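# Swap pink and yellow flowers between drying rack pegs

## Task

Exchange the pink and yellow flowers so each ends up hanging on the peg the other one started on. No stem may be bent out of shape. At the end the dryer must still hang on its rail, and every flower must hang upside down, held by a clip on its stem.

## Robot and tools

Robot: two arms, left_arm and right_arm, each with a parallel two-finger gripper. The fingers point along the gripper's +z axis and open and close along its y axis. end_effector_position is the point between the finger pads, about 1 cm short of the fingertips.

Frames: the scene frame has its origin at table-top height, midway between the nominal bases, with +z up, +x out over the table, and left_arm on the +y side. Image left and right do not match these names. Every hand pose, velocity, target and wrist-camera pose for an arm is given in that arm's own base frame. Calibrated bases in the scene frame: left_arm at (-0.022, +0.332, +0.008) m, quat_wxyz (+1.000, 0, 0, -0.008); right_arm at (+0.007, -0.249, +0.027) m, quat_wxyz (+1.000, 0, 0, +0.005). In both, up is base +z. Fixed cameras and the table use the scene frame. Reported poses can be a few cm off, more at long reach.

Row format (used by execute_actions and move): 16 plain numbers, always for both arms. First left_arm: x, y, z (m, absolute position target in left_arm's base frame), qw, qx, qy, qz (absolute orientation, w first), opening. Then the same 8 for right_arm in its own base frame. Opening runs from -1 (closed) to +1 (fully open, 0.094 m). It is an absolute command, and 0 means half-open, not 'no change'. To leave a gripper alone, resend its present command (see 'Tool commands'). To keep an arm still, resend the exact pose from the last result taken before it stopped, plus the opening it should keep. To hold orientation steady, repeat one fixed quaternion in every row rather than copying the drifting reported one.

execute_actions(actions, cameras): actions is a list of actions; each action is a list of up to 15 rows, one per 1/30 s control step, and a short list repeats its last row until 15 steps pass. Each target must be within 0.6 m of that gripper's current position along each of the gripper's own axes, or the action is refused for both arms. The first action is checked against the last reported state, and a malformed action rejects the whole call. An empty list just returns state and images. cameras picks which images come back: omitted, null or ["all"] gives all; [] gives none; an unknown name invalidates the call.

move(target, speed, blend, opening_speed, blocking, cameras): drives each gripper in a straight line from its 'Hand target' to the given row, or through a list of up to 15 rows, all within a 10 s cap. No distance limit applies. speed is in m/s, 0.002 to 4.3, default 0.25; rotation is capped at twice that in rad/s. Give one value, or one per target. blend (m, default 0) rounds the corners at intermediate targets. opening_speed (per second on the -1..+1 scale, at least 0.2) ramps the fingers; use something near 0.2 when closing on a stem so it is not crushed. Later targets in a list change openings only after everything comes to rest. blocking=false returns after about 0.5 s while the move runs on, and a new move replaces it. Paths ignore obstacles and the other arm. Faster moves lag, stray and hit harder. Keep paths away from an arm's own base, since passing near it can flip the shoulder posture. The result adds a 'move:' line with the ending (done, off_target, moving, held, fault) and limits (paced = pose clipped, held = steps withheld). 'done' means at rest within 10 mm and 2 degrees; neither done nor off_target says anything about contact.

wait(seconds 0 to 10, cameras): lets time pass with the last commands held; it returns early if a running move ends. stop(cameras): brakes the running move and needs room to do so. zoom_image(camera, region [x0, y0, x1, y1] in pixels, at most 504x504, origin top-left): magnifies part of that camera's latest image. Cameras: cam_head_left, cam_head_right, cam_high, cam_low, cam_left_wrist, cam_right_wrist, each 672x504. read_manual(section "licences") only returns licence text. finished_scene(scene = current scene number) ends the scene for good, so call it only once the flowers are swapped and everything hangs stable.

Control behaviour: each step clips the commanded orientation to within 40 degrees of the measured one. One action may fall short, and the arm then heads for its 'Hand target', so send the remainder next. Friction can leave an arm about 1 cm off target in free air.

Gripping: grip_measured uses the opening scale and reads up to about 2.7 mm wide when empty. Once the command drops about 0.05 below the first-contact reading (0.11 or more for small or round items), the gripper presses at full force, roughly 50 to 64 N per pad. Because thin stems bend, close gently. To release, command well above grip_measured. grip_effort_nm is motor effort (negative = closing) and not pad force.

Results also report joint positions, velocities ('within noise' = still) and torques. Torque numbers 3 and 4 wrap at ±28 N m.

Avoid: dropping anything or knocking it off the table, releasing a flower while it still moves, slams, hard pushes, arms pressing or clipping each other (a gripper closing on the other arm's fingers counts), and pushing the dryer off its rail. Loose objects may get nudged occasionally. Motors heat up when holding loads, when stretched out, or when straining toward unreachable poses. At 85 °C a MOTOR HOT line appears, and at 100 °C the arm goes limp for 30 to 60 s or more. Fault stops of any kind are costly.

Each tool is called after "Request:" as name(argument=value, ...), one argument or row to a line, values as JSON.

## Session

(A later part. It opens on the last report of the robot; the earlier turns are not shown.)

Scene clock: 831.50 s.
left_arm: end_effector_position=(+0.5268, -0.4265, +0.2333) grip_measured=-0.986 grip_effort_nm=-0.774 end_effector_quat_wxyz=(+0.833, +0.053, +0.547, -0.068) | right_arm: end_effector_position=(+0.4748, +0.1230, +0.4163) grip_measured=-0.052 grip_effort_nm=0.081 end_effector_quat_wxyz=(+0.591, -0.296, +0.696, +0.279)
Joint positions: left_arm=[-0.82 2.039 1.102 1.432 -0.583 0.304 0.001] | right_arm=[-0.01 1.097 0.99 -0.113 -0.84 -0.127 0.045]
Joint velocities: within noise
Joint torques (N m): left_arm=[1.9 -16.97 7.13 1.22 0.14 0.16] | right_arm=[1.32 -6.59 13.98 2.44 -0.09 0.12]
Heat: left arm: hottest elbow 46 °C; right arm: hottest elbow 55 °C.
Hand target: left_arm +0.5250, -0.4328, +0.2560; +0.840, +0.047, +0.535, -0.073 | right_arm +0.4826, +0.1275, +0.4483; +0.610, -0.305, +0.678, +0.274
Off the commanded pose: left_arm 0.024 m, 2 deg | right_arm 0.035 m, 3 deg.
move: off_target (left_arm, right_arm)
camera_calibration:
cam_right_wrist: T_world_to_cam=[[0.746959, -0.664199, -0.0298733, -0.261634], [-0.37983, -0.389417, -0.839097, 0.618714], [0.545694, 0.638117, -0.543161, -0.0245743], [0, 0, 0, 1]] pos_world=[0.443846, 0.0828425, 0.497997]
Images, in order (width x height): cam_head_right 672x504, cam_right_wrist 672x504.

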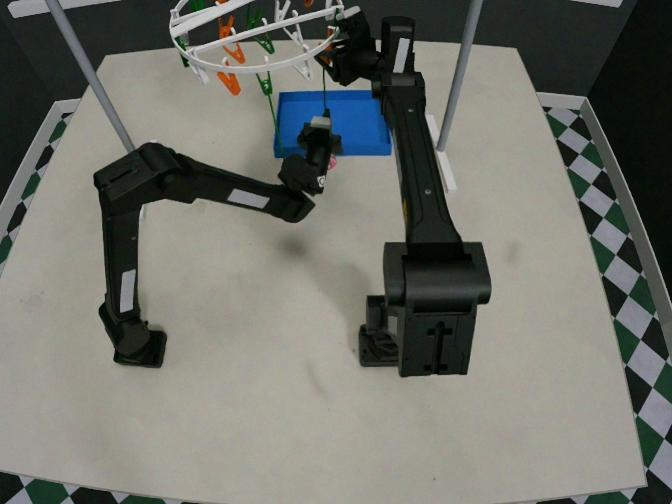

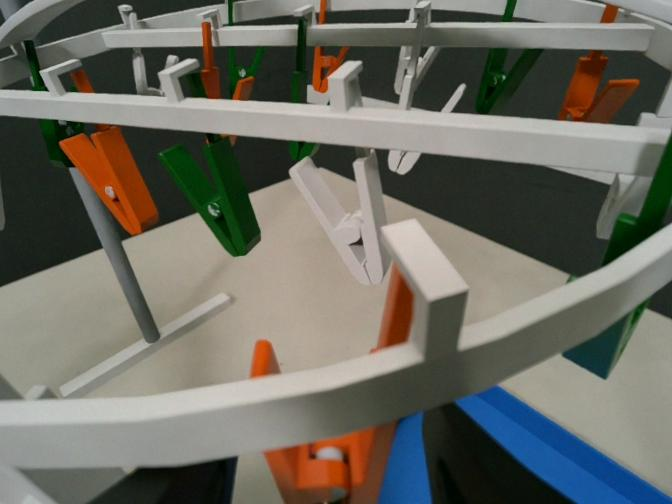

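Request:
move(
  target=[0.5255,-0.4335,0.256,0.8402,0.0469,0.5352,-0.0735,-0.5,0.485,0.128,0.449,0.6102,-0.3047,0.6777,0.2743,-0.05],
  opening_speed=0.3,
  cameras=["cam_head_right","cam_right_wrist","cam_left_wrist"],
)

Request:
zoom_image(
  camera="cam_head_right",
  region=[240, 40, 360, 190],
)

Scene clock: 835.87 s.
left_arm: end_effector_position=(+0.5268, -0.4265, +0.2333) grip_measured=-0.502 grip_effort_nm=0.046 end_effector_quat_wxyz=(+0.833, +0.053, +0.547, -0.068) | right_arm: end_effector_position=(+0.4749, +0.1230, +0.4161) grip_measured=-0.052 grip_effort_nm=0.076 end_effector_quat_wxyz=(+0.591, -0.296, +0.697, +0.279)
Joint positions: left_arm=[-0.82 2.039 1.102 1.432 -0.583 0.304 0.023] | right_arm=[-0.01 1.098 0.99 -0.113 -0.84 -0.127 0.045]
Joint velocities: within noise
Joint torques (N m): left_arm=[1.96 -16.97 7.12 1.24 0.15 0.16] | right_arm=[1.32 -6.65 14 2.44 -0.09 0.12]
Heat: left arm: hottest elbow 46 °C; right arm: hottest elbow 55 °C.
Hand target: left_arm +0.5250, -0.4328, +0.2560; +0.840, +0.047, +0.535, -0.073 | right_arm +0.4827, +0.1275, +0.4482; +0.610, -0.305, +0.678, +0.275
Off the commanded pose: left_arm 0.024 m, 2 deg | right_arm 0.035 m, 3 deg.
move: off_target (left_arm, right_arm)
camera_calibration:
cam_left_wrist: T_world_to_cam=[[-0.159973, -0.986824, -0.0242183, -0.330998], [-0.0219807, 0.0280893, -0.999364, 0.295381], [0.986877, -0.159339, -0.0261847, -0.491307], [0, 0, 0, 1]] pos_world=[0.438401, -0.413218, 0.274312]
cam_right_wrist: T_world_to_cam=[[0.746923, -0.664224, -0.0302006, -0.261605], [-0.380183, -0.389373, -0.838957, 0.618789], [0.545496, 0.638119, -0.543358, -0.0245522], [0, 0, 0, 1]] pos_world=[0.444046, 0.0828424, 0.497896]
Images, in order (width x height): cam_head_right 672x504, cam_left_wrist 672x504, cam_right_wrist 672x504.

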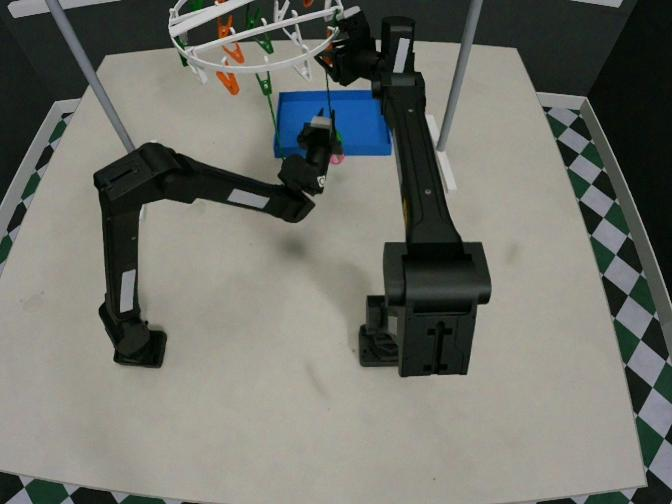

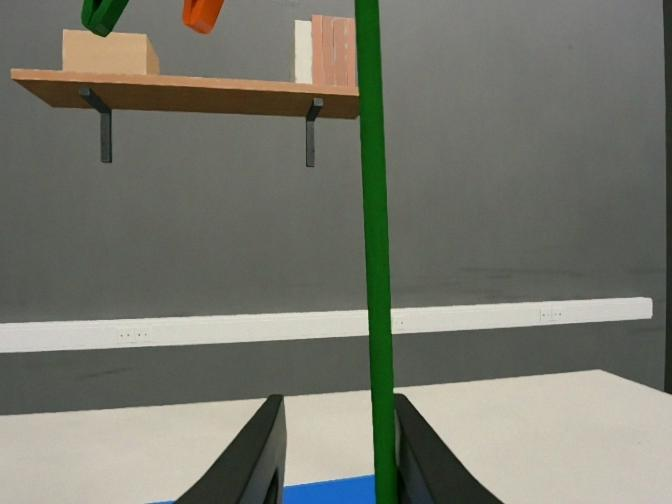

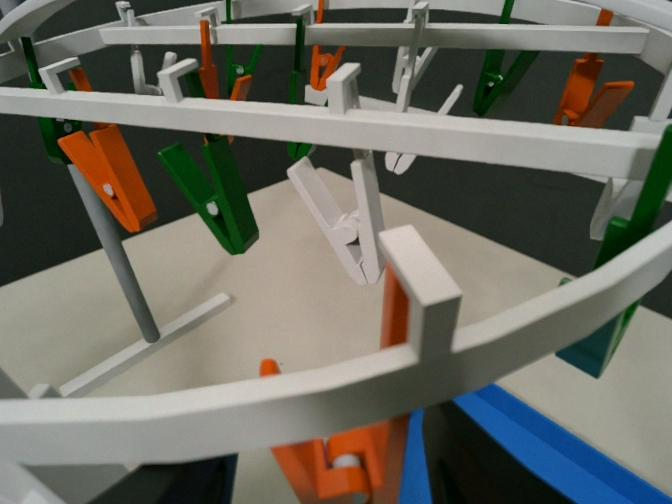

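Scaled by 3.360 from the camera's 672x504 image, which has a finer 960x720 frame.

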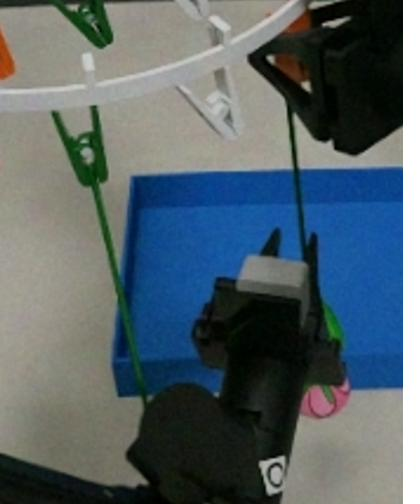

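Request:
move(
  target=[
    [0.5255,-0.4335,0.256,0.8402,0.0469,0.5352,-0.0735,-0.2,0.485,0.128,0.449,0.6102,-0.3047,0.6777,0.2743,-0.05],
    [0.425,-0.440,0.24,0.8402,0.0469,0.5352,-0.0735,-0.2,0.485,0.128,0.449,0.6102,-0.3047,0.6777,0.2743,-0.05],
  ],
  speed=0.06,
  cameras=["cam_head_right","cam_head_left","cam_left_wrist","cam_low"],
)

Scene clock: 843.10 s.
left_arm: end_effector_position=(+0.4308, -0.4412, +0.2250) grip_measured=-0.202 grip_effort_nm=0.046 end_effector_quat_wxyz=(+0.825, +0.060, +0.557, -0.069) | right_arm: end_effector_position=(+0.4749, +0.1230, +0.4161) grip_measured=-0.052 grip_effort_nm=0.081 end_effector_quat_wxyz=(+0.591, -0.296, +0.697, +0.279)
Joint positions: left_arm=[-0.982 1.974 0.944 1.549 -0.721 0.383 0.038] | right_arm=[-0.01 1.098 0.99 -0.113 -0.84 -0.127 0.045]
Joint velocities: within noise
Joint torques (N m): left_arm=[2.08 -15.33 4.78 2.26 0.12 0.16] | right_arm=[1.38 -6.53 14.04 2.4 -0.09 0.11]
Heat: left arm: hottest elbow 46 °C; right arm: hottest elbow 56 °C.
Hand target: left_arm +0.4254, -0.4401, +0.2402; +0.832, +0.051, +0.547, -0.075 | right_arm +0.4827, +0.1275, +0.4482; +0.610, -0.305, +0.678, +0.275
Off the commanded pose: left_arm 0.016 m, 3 deg | right_arm 0.035 m, 3 deg.
joint sent to its limit (left arm) — joint 4 (wrist pitch), upper limit. The joint targets still meet the commanded pose.
move: off_target (left_arm, right_arm)
camera_calibration:
cam_left_wrist: T_world_to_cam=[[-0.17106, -0.984739, -0.0320483, -0.353691], [-0.0466001, 0.0405777, -0.998089, 0.301201], [0.984158, -0.169239, -0.0528302, -0.39632], [0, 0, 0, 1]] pos_world=[0.343576, -0.427588, 0.268353]
Images, in order (width x height): cam_head_left 672x504, cam_head_right 672x504, cam_low 672x504, cam_left_wrist 672x504.

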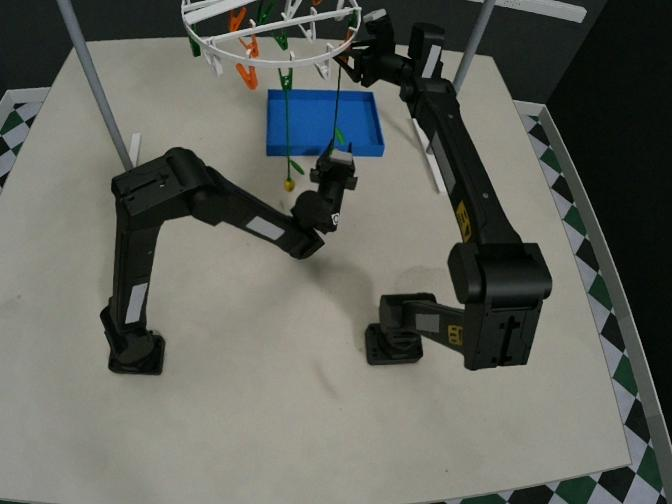

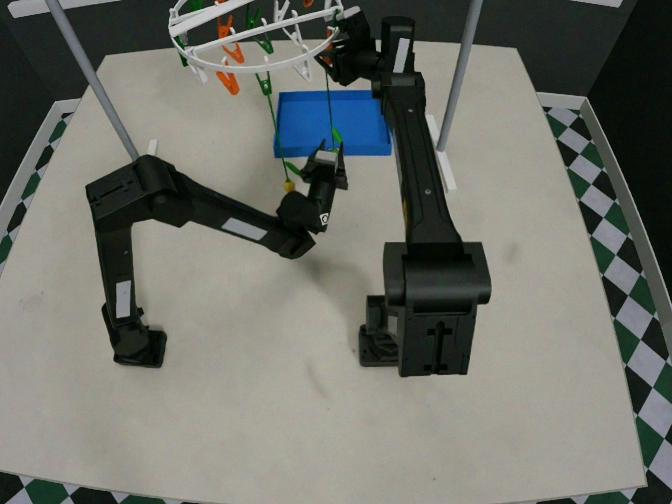

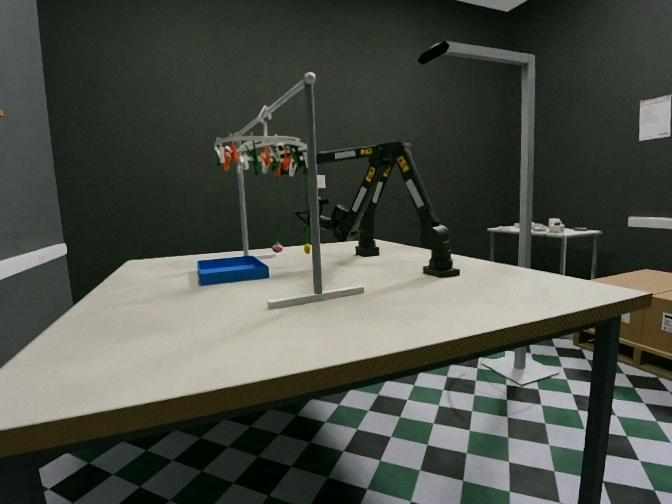

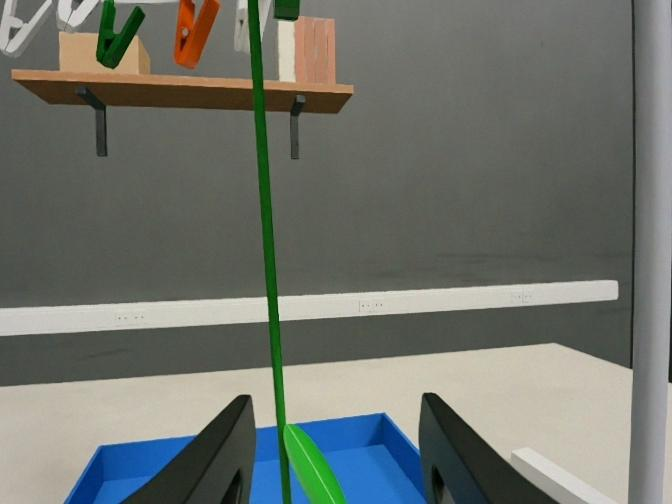

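Request:
move(
  target=[
    [0.28,-0.36,0.27,0.8402,0.0469,0.5352,-0.0735,-0.2,0.42,0.066,0.449,0.6102,-0.3047,0.6777,0.2743,-0.05],
    [0.307,-0.265,0.46,0.7432,0.1139,0.6461,-0.1310,0.1,0.32,0.02,0.33,0.7115,-0.2842,0.4982,0.4059,-0.05],
  ],
  speed=0.12,
  blend=[0.03,0],
)

Scene clock: 856.77 s.
left_arm: end_effector_position=(+0.3034, -0.2669, +0.4240) grip_measured=+0.098 grip_effort_nm=0.051 end_effector_quat_wxyz=(+0.731, +0.134, +0.659, -0.117) | right_arm: end_effector_position=(+0.3214, +0.0232, +0.3355) grip_measured=-0.051 grip_effort_nm=0.076 end_effector_quat_wxyz=(+0.702, -0.266, +0.562, +0.346)
Joint positions: left_arm=[-0.963 0.774 0.657 0.232 -0.599 0.107 0.052] | right_arm=[-0.459 1.097 0.361 1.57 -1.262 0.825 0.045]
Joint velocities: within noise
Joint torques (N m): left_arm=[3.31 -2.67 13.23 1.58 0.17 -0.07] | right_arm=[-0.15 -2.02 5.56 1.33 0.55 0.2]
Heat: left arm: hottest elbow 48 °C; right arm: hottest elbow 56 °C.
Hand target: left_arm +0.3054, -0.2637, +0.4592; +0.743, +0.114, +0.646, -0.131 | right_arm +0.3203, +0.0208, +0.3304; +0.700, -0.256, +0.568, +0.350
Off the commanded pose: left_arm 0.036 m, 3 deg | right_arm 0.007 m, 10 deg.
joint sent to its limit (right arm) — joint 4 (wrist pitch), upper limit. The joint targets are off in orientation, not in position.
move: off_target (left_arm, right_arm); target 2's new opening was sent with left_arm's hand 0.036 m and 4 deg from that target
camera_calibration:
cam_left_wrist: T_world_to_cam=[[-0.342173, -0.938061, -0.0544006, -0.123617], [-0.294725, 0.162119, -0.94173, 0.570693], [0.892219, -0.306201, -0.331943, -0.121245], [0, 0, 0, 1]] pos_world=[0.234076, -0.245606, 0.490468]
cam_right_wrist: T_world_to_cam=[[0.787571, -0.616205, -0.00484341, -0.23825], [-0.126857, -0.154435, -0.979825, 0.414248], [0.603025, 0.772296, -0.199798, -0.0578058], [0, 0, 0, 1]] pos_world=[0.275047, -0.0381932, 0.393187]

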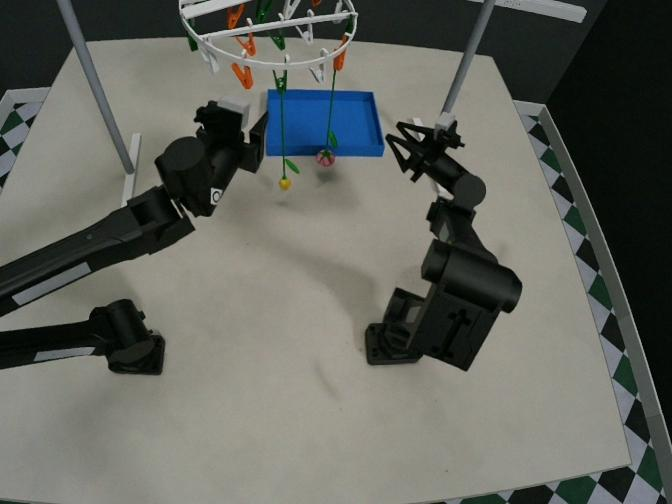

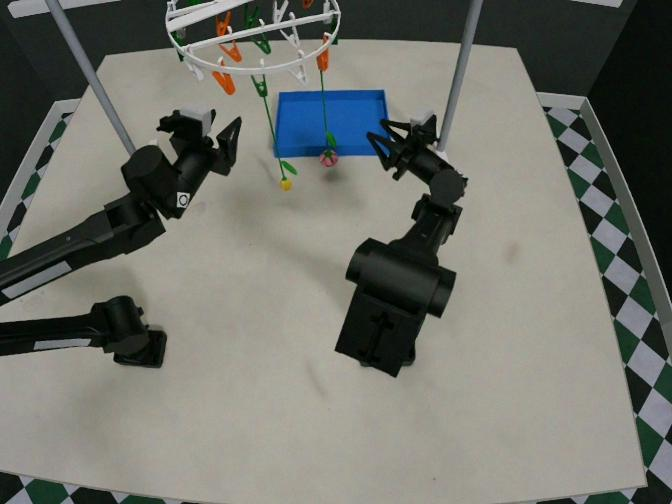

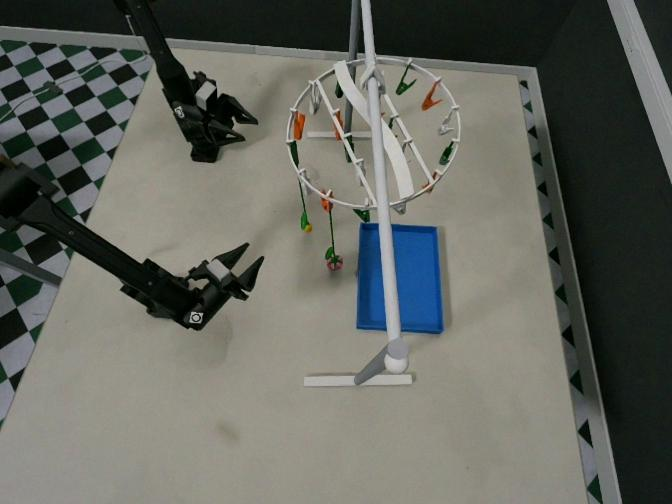

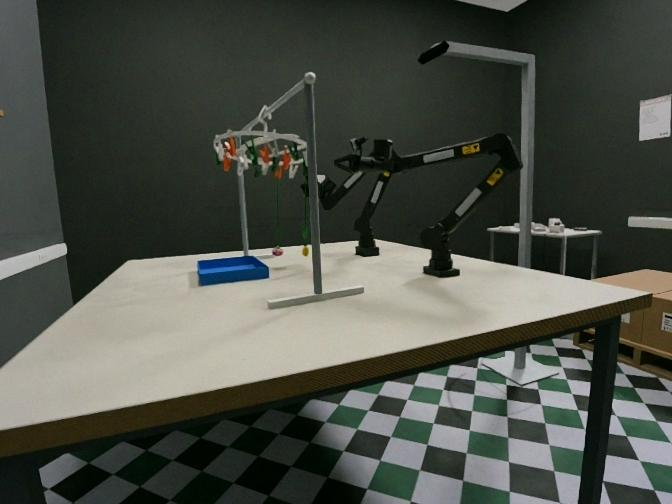

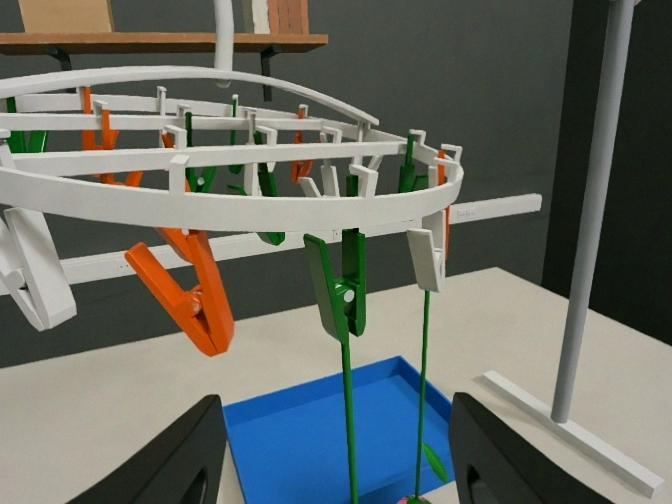

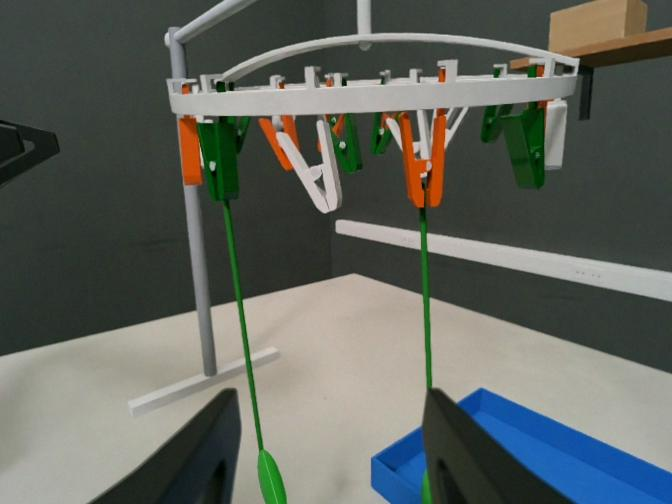

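Request:
move(
  target=[0.40,-0.300,0.462,0.7432,0.1139,0.6461,-0.1310,0.1,0.32,0.02,0.33,0.7115,-0.2842,0.4982,0.4059,-0.05],
  speed=0.08,
  cameras=["cam_left_wrist"],
)

Scene clock: 864.43 s.
left_arm: end_effector_position=(+0.3907, -0.2971, +0.4256) grip_measured=+0.098 grip_effort_nm=0.046 end_effector_quat_wxyz=(+0.725, +0.135, +0.666, -0.117) | right_arm: end_effector_position=(+0.3214, +0.0231, +0.3357) grip_measured=-0.051 grip_effort_nm=0.071 end_effector_quat_wxyz=(+0.703, -0.266, +0.562, +0.346)
Joint positions: left_arm=[-0.798 1.026 0.806 0.306 -0.437 0.077 0.052] | right_arm=[-0.459 1.097 0.361 1.57 -1.261 0.825 0.045]
Joint velocities: within noise
Joint torques (N m): left_arm=[3.25 -4.48 13.18 2.86 0.16 -0.08] | right_arm=[-0.21 -2.37 5.59 1.32 0.51 0.2]
Heat: left arm: hottest elbow 52 °C; right arm: hottest elbow 54 °C.
Hand target: left_arm +0.3978, -0.2983, +0.4611; +0.743, +0.114, +0.646, -0.131 | right_arm +0.3203, +0.0208, +0.3303; +0.700, -0.256, +0.568, +0.350
Off the commanded pose: left_arm 0.038 m, 4 deg | right_arm 0.007 m, 10 deg.
joint sent to its limit (right arm) — joint 4 (wrist pitch), upper limit. The joint targets are off in orientation, not in position.
move: off_target (left_arm, right_arm)
camera_calibration:
cam_left_wrist: T_world_to_cam=[[-0.342247, -0.938094, -0.053353, -0.122418], [-0.310826, 0.166619, -0.935749, 0.607955], [0.88671, -0.303674, -0.348609, -0.197812], [0, 0, 0, 1]] pos_world=[0.322473, -0.276207, 0.493403]
Images, in order (width x height): cam_left_wrist 672x504.

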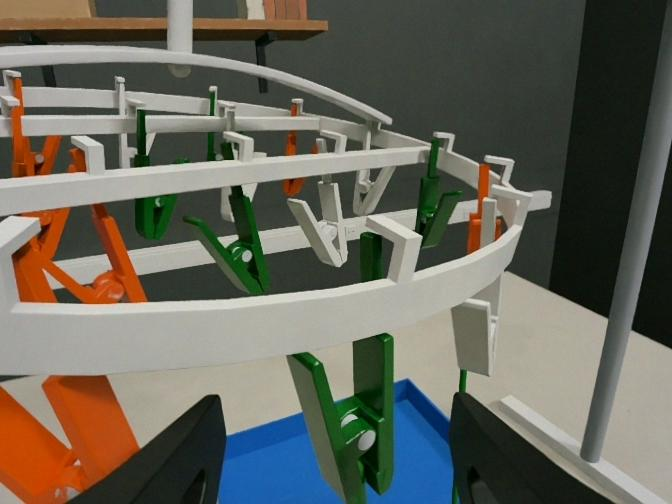

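Request:
move(
  target=[0.427,-0.309,0.464,0.7432,0.1139,0.6461,-0.1310,0.1,0.32,0.02,0.33,0.7115,-0.2842,0.4982,0.4059,-0.05],
  speed=0.05,
  cameras=["cam_left_wrist","cam_head_right","cam_right_wrist"],
)

Scene clock: 873.03 s.
left_arm: end_effector_position=(+0.4165, -0.3063, +0.4277) grip_measured=+0.098 grip_effort_nm=0.051 end_effector_quat_wxyz=(+0.724, +0.134, +0.666, -0.118) | right_arm: end_effector_position=(+0.3214, +0.0231, +0.3357) grip_measured=-0.051 grip_effort_nm=0.076 end_effector_quat_wxyz=(+0.703, -0.266, +0.562, +0.346)
Joint positions: left_arm=[-0.764 1.098 0.86 0.321 -0.403 0.071 0.052] | right_arm=[-0.459 1.097 0.361 1.57 -1.26 0.825 0.045]
Joint velocities: within noise
Joint torques (N m): left_arm=[3.37 -5.36 13.19 2.89 0.16 -0.07] | right_arm=[-0.21 -2.2 5.61 1.29 0.5 0.2]
Heat: left arm: hottest elbow 53 °C; right arm: hottest elbow 53 °C.
Hand target: left_arm +0.4247, -0.3073, +0.4632; +0.743, +0.114, +0.646, -0.131 | right_arm +0.3203, +0.0208, +0.3304; +0.700, -0.256, +0.568, +0.350
Off the commanded pose: left_arm 0.038 m, 4 deg | right_arm 0.007 m, 10 deg.
joint sent to its limit (right arm) — joint 4 (wrist pitch), upper limit. The joint targets are off in orientation, not in position.
move: off_target (left_arm, right_arm)
camera_calibration:
cam_left_wrist: T_world_to_cam=[[-0.342998, -0.937948, -0.0510464, -0.122689], [-0.312554, 0.165207, -0.935423, 0.619543], [0.885812, -0.304894, -0.349825, -0.222297], [0, 0, 0, 1]] pos_world=[0.348472, -0.285206, 0.495507]
cam_right_wrist: T_world_to_cam=[[0.78699, -0.616947, -0.00471489, -0.238152], [-0.126164, -0.153448, -0.98007, 0.41436], [0.603928, 0.7719, -0.198598, -0.0583623], [0, 0, 0, 1]] pos_world=[0.274947, -0.0382946, 0.393388]
Images, in order (width x height): cam_head_right 672x504, cam_left_wrist 672x504, cam_right_wrist 672x504.

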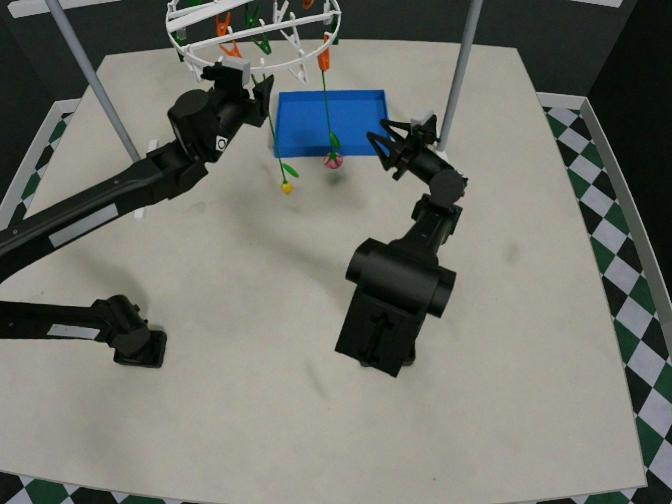

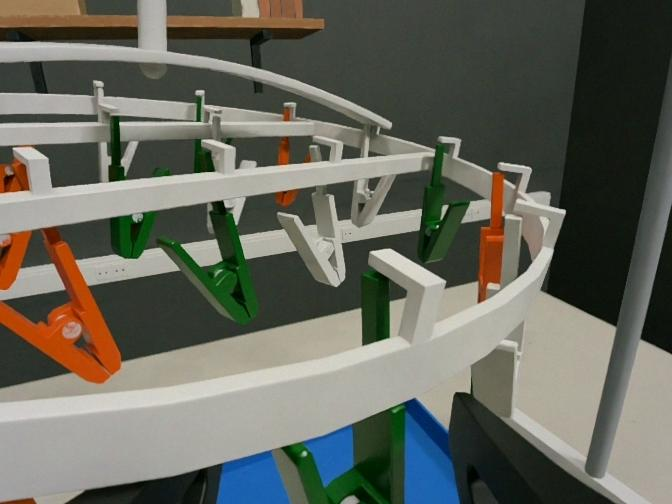

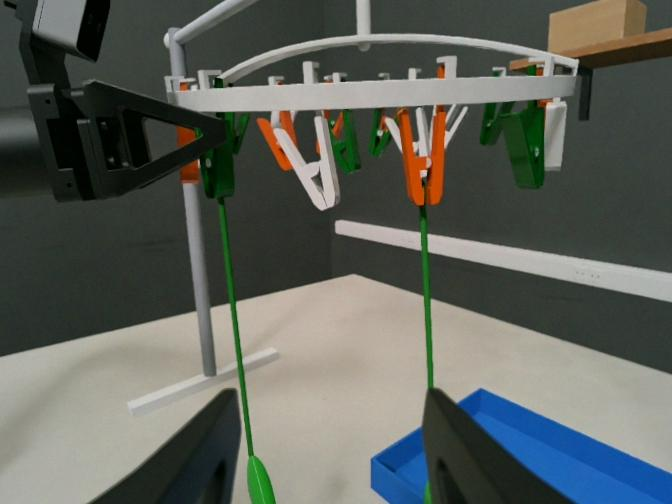

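Request:
move(
  target=[
    [0.436,-0.312,0.464,0.7432,0.1139,0.6461,-0.1310,0.1,0.32,0.02,0.33,0.7115,-0.2842,0.4982,0.4059,-0.05],
    [0.436,-0.312,0.464,0.7432,0.1139,0.6461,-0.1310,-0.65,0.32,0.02,0.33,0.7115,-0.2842,0.4982,0.4059,-0.05],
  ],
  speed=0.05,
  opening_speed=0.3,
  cameras=["cam_left_wrist","cam_right_wrist"],
)

Request:
zoom_image(
  camera="cam_right_wrist",
  region=[100, 60, 280, 260],
)

Scene clock: 881.93 s.
left_arm: end_effector_position=(+0.4254, -0.3096, +0.4283) grip_measured=-0.583 grip_effort_nm=-1.038 end_effector_quat_wxyz=(+0.724, +0.134, +0.666, -0.118) | right_arm: end_effector_position=(+0.3214, +0.0231, +0.3357) grip_measured=-0.051 grip_effort_nm=0.066 end_effector_quat_wxyz=(+0.703, -0.266, +0.562, +0.346)
Joint positions: left_arm=[-0.753 1.123 0.879 0.326 -0.391 0.068 0.02] | right_arm=[-0.459 1.097 0.361 1.57 -1.26 0.825 0.045]
Joint velocities: within noise
Joint torques (N m): left_arm=[3.25 -5.6 13.19 2.91 0.11 -0.07] | right_arm=[-0.26 -2.37 5.6 1.25 0.51 0.19]
Heat: left arm: hottest elbow 54 °C; right arm: hottest elbow 51 °C.
Hand target: left_arm +0.4337, -0.3104, +0.4632; +0.743, +0.114, +0.646, -0.131 | right_arm +0.3203, +0.0208, +0.3303; +0.700, -0.256, +0.568, +0.350
Off the commanded pose: left_arm 0.037 m, 4 deg | right_arm 0.007 m, 10 deg.
joint sent to its limit (right arm) — joint 4 (wrist pitch), upper limit. The joint targets are off in orientation, not in position.
move: off_target (left_arm, right_arm); target 2's new opening was sent with left_arm's hand 0.038 m and 4 deg from that target
camera_calibration:
cam_left_wrist: T_world_to_cam=[[-0.344274, -0.937553, -0.0496925, -0.122647], [-0.312449, 0.164322, -0.935614, 0.623169], [0.885354, -0.306581, -0.349509, -0.231306], [0, 0, 0, 1]] pos_world=[0.357272, -0.288303, 0.496108]
cam_right_wrist: T_world_to_cam=[[0.78699, -0.616947, -0.00471489, -0.238152], [-0.126164, -0.153448, -0.98007, 0.41436], [0.603928, 0.7719, -0.198598, -0.0583623], [0, 0, 0, 1]] pos_world=[0.274947, -0.0382946, 0.393388]
Images, in order (width x height): cam_left_wrist 672x504, cam_right_wrist 672x504.

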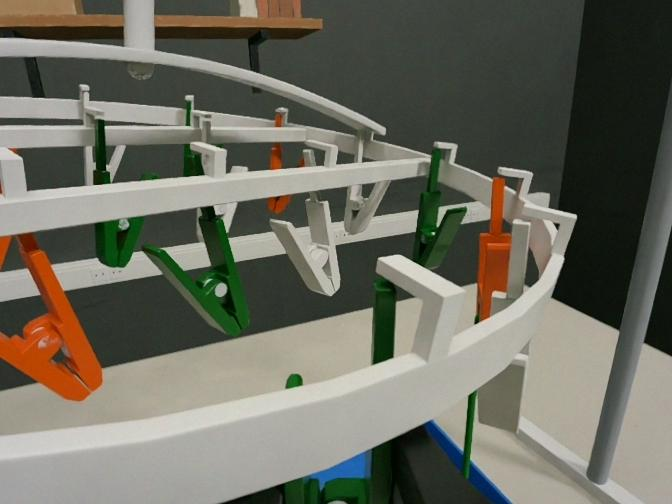

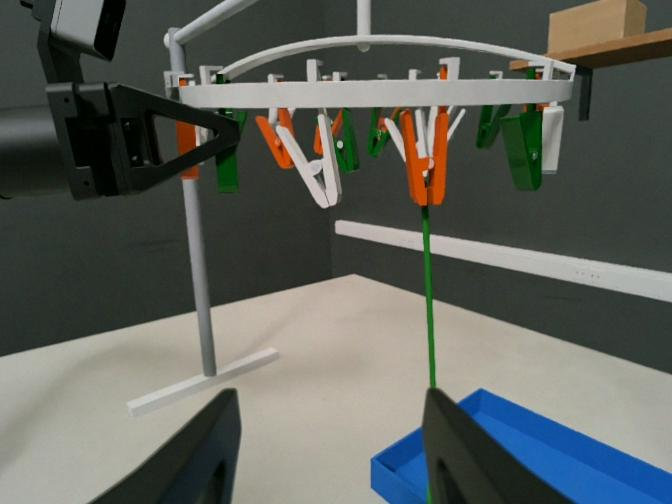

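Scaled by 2.520 from the camera's 672x504 image, which has a finer 960x720 frame.

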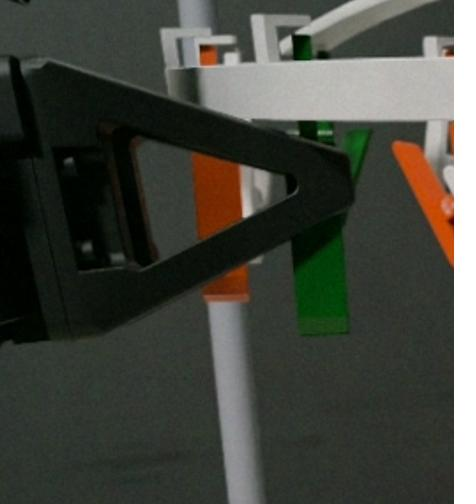

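Request:
wait(
  seconds=0.1,
)

Request:
zoom_image(
  camera="cam_high",
  region=[230, 180, 400, 300],
)

Request:
zoom_image(
  camera="cam_head_left",
  region=[210, 60, 400, 220],
)

Scene clock: 884.63 s.
left_arm: end_effector_position=(+0.4254, -0.3096, +0.4283) grip_measured=-0.584 grip_effort_nm=-1.067 end_effector_quat_wxyz=(+0.724, +0.134, +0.666, -0.118) | right_arm: end_effector_position=(+0.3214, +0.0231, +0.3357) grip_measured=-0.051 grip_effort_nm=0.071 end_effector_quat_wxyz=(+0.703, -0.266, +0.562, +0.346)
Joint positions: left_arm=[-0.753 1.123 0.879 0.326 -0.391 0.068 0.02] | right_arm=[-0.459 1.097 0.361 1.57 -1.26 0.825 0.045]
Joint velocities: within noise
Joint torques (N m): left_arm=[3.31 -5.66 13.2 2.91 0.11 -0.07] | right_arm=[-0.03 -2.32 5.63 1.29 0.51 0.18]
Heat: left arm: hottest elbow 55 °C; right arm: hottest elbow 51 °C.
Hand target: left_arm +0.4337, -0.3104, +0.4632; +0.743, +0.114, +0.646, -0.131 | right_arm +0.3203, +0.0208, +0.3303; +0.700, -0.256, +0.568, +0.350
Tool commands: left_gripper/opening=-0.65 right_gripper/opening=-0.05
Off the commanded pose: left_arm 0.037 m, 4 deg | right_arm 0.007 m, 10 deg.
wait: 0.10 s; at rest from the start
camera_calibration:
cam_left_wrist: T_world_to_cam=[[-0.344274, -0.937553, -0.0496925, -0.122647], [-0.312449, 0.164322, -0.935614, 0.623169], [0.885354, -0.306581, -0.349509, -0.231306], [0, 0, 0, 1]] pos_world=[0.357272, -0.288303, 0.496108]
cam_right_wrist: T_world_to_cam=[[0.78699, -0.616947, -0.00471489, -0.238152], [-0.126164, -0.153448, -0.98007, 0.41436], [0.603928, 0.7719, -0.198598, -0.0583623], [0, 0, 0, 1]] pos_world=[0.274947, -0.0382946, 0.393388]

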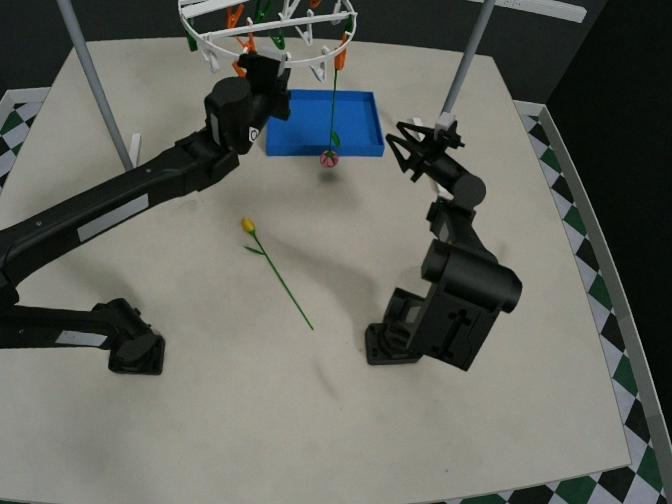

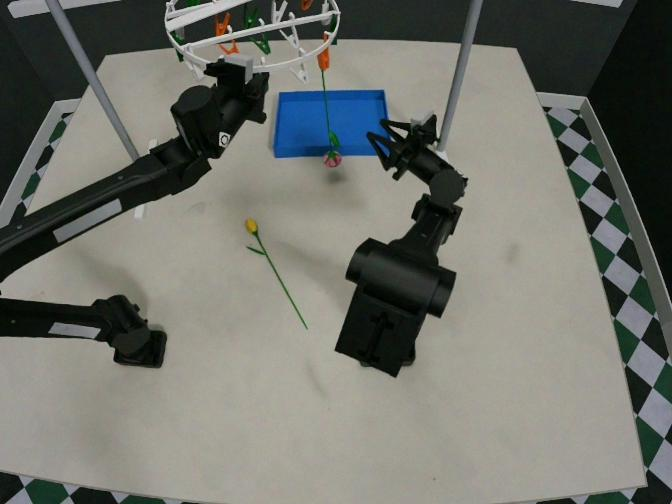

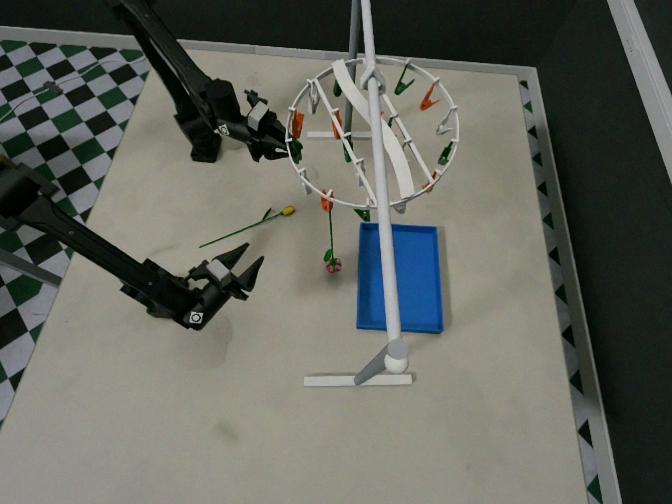

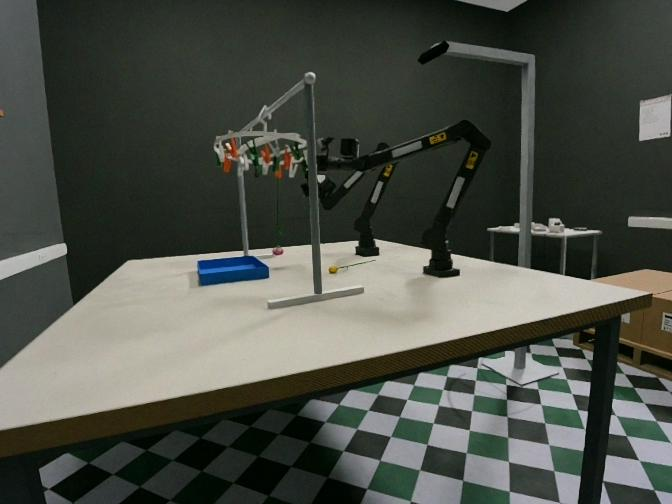

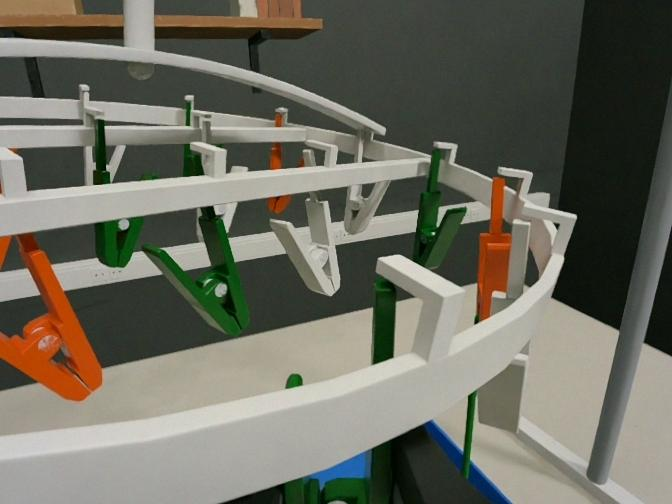

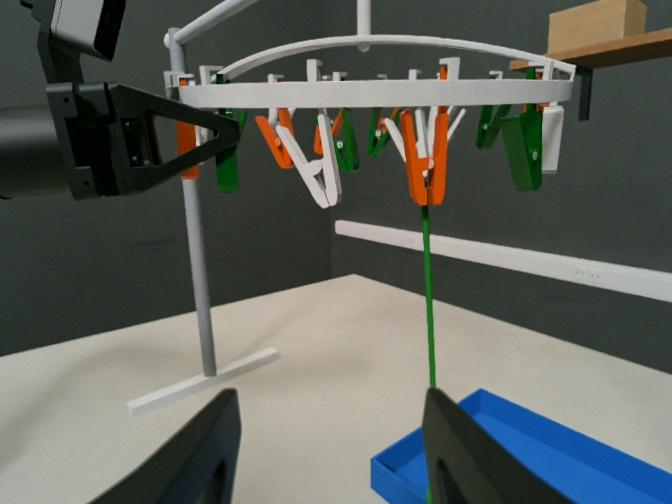

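Scaled by 2.965 from the camera's 672x504 image, which has a finer 960x720 frame.

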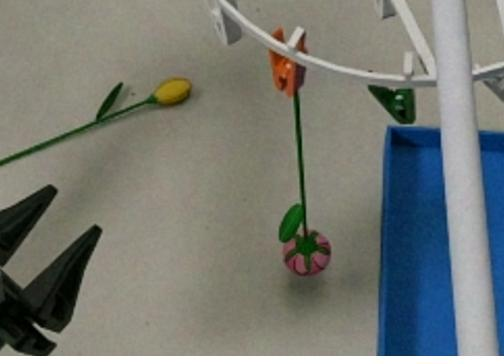

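Scaled by 2.653 from the camera's 672x504 image, which has a finer 960x720 frame.

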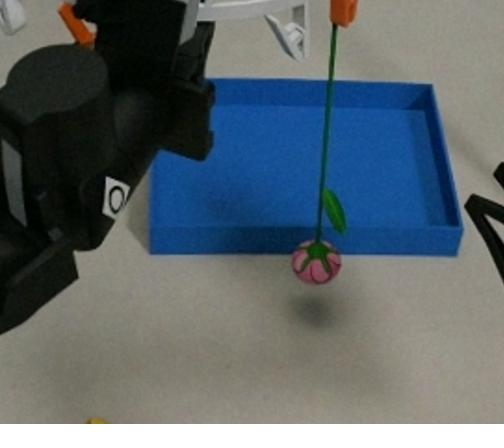

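Request:
move(
  target=[
    [0.436,-0.312,0.464,0.7432,0.1139,0.6461,-0.1310,0.1,0.32,0.02,0.33,0.7115,-0.2842,0.4982,0.4059,0.1],
    [0.34,-0.277,0.464,0.7432,0.1139,0.6461,-0.1310,0.1,0.195,0.19,0.26,0.3535,-0.171,0.889,0.235,0.1],
    [0.34,-0.277,0.464,0.7432,0.1139,0.6461,-0.1310,0.1,0.195,0.237,0.17,0,-0.2419,0.9703,0,0.1],
  ],
  speed=0.15,
  opening_speed=0.5,
)

Scene clock: 922.37 s.
left_arm: end_effector_position=(+0.3451, -0.2767, +0.4599) grip_measured=+0.098 grip_effort_nm=0.051 end_effector_quat_wxyz=(+0.742, +0.109, +0.648, -0.131) | right_arm: end_effector_position=(+0.1873, +0.2079, +0.1772) grip_measured=+0.099 grip_effort_nm=0.071 end_effector_quat_wxyz=(+0.108, -0.227, +0.965, +0.069)
Joint positions: left_arm=[-0.87 0.883 0.775 0.265 -0.523 0.072 0.052] | right_arm=[0.847 0.898 0.756 -1.171 0.012 0.383 0.052]
Joint velocities: within noise
Joint torques (N m): left_arm=[1.79 -4.66 9.16 1.57 -0.01 0.17] | right_arm=[0.67 -3.02 8.34 1.1 0.03 0.02]
Heat: left arm: hottest elbow 60 °C; right arm: hottest elbow 48 °C.
Hand target: left_arm +0.3401, -0.2770, +0.4639; +0.743, +0.114, +0.646, -0.131 | right_arm +0.1875, +0.2077, +0.1776; +0.112, -0.226, +0.965, +0.071
Off the commanded pose: left_arm 0.007 m, 1 deg | right_arm 0.031 m, 15 deg.
move: held (right_arm; a check stopped the path); path passed 2 of 3 targets; limits=held
pose unreachable (right arm): on one or more control steps of this call, first in action 0 (counted from 0), this arm could not follow its commanded pose, so it was not sent that pose on those steps. It may still have moved: this result reports where it is.
cause: moving toward the commanded pose would bring a part of the arm too close to another arm (this arm's wrist (the part past joint 4) and the left arm's gripper housing, along the way the arms are being sent, or toward where that arm still pushes).
camera_calibration:
cam_left_wrist: T_world_to_cam=[[-0.329228, -0.944233, -0.00567686, -0.145162], [-0.276095, 0.102013, -0.955701, 0.601674], [0.902984, -0.313076, -0.294284, -0.172491], [0, 0, 0, 1]] pos_world=[0.274084, -0.252448, 0.523436]
cam_right_wrist: T_world_to_cam=[[0.461988, -0.882571, -0.087385, 0.111316], [-0.863657, -0.470101, 0.181937, 0.268426], [-0.201652, -0.0085818, -0.97942, 0.300008], [0, 0, 0, 1]] pos_world=[0.240899, 0.227006, 0.254725]

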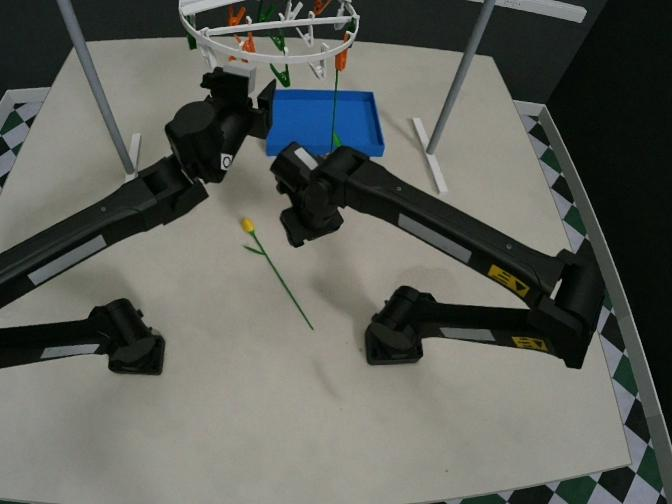

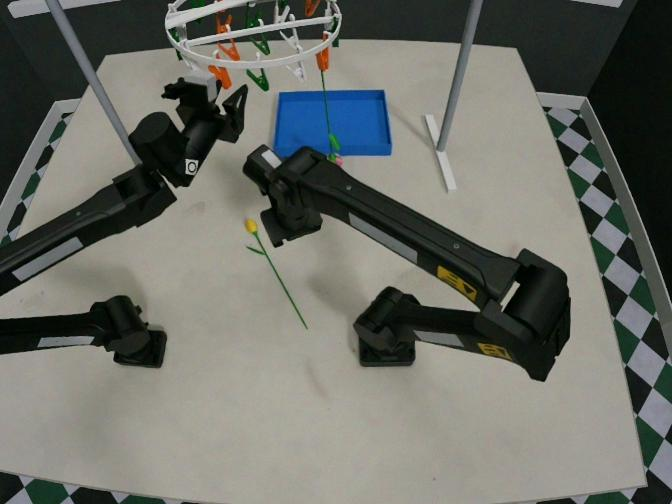

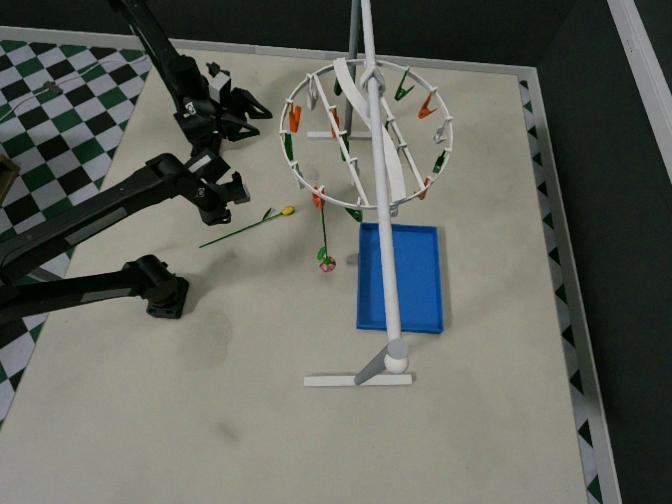

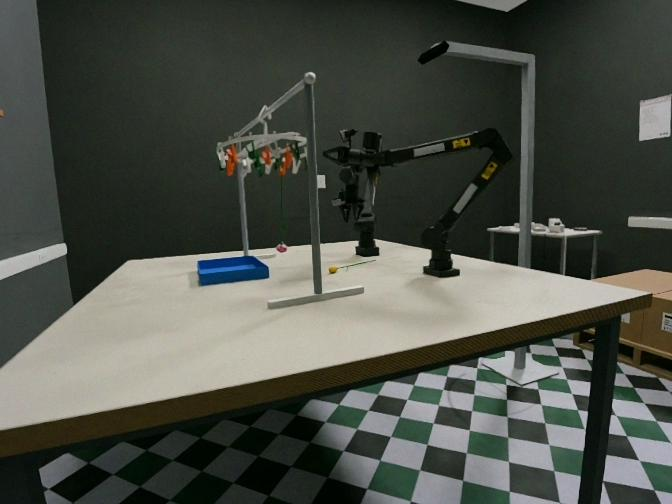

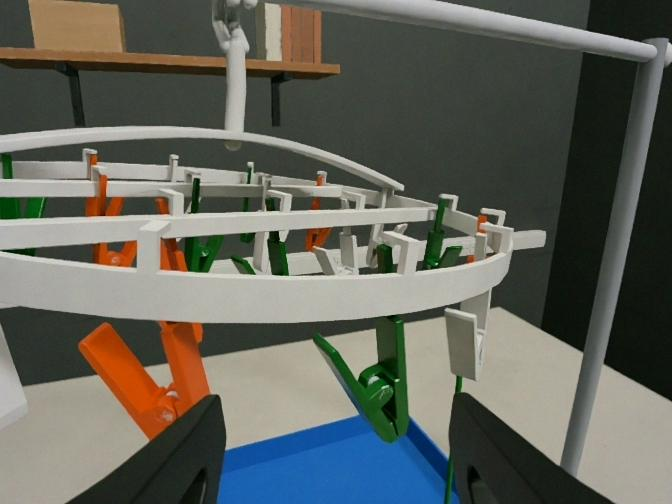

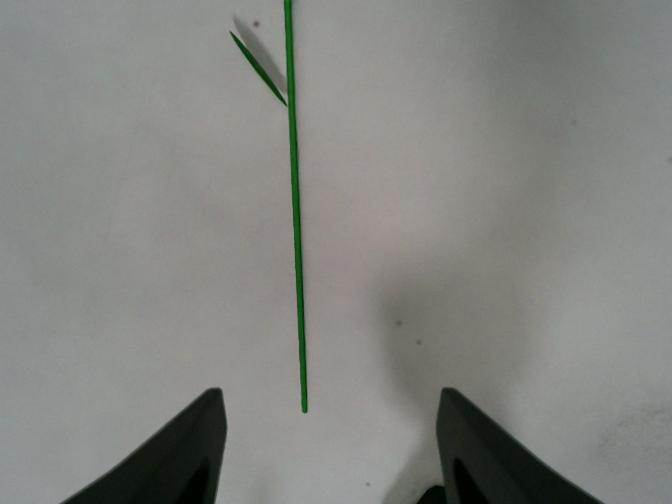

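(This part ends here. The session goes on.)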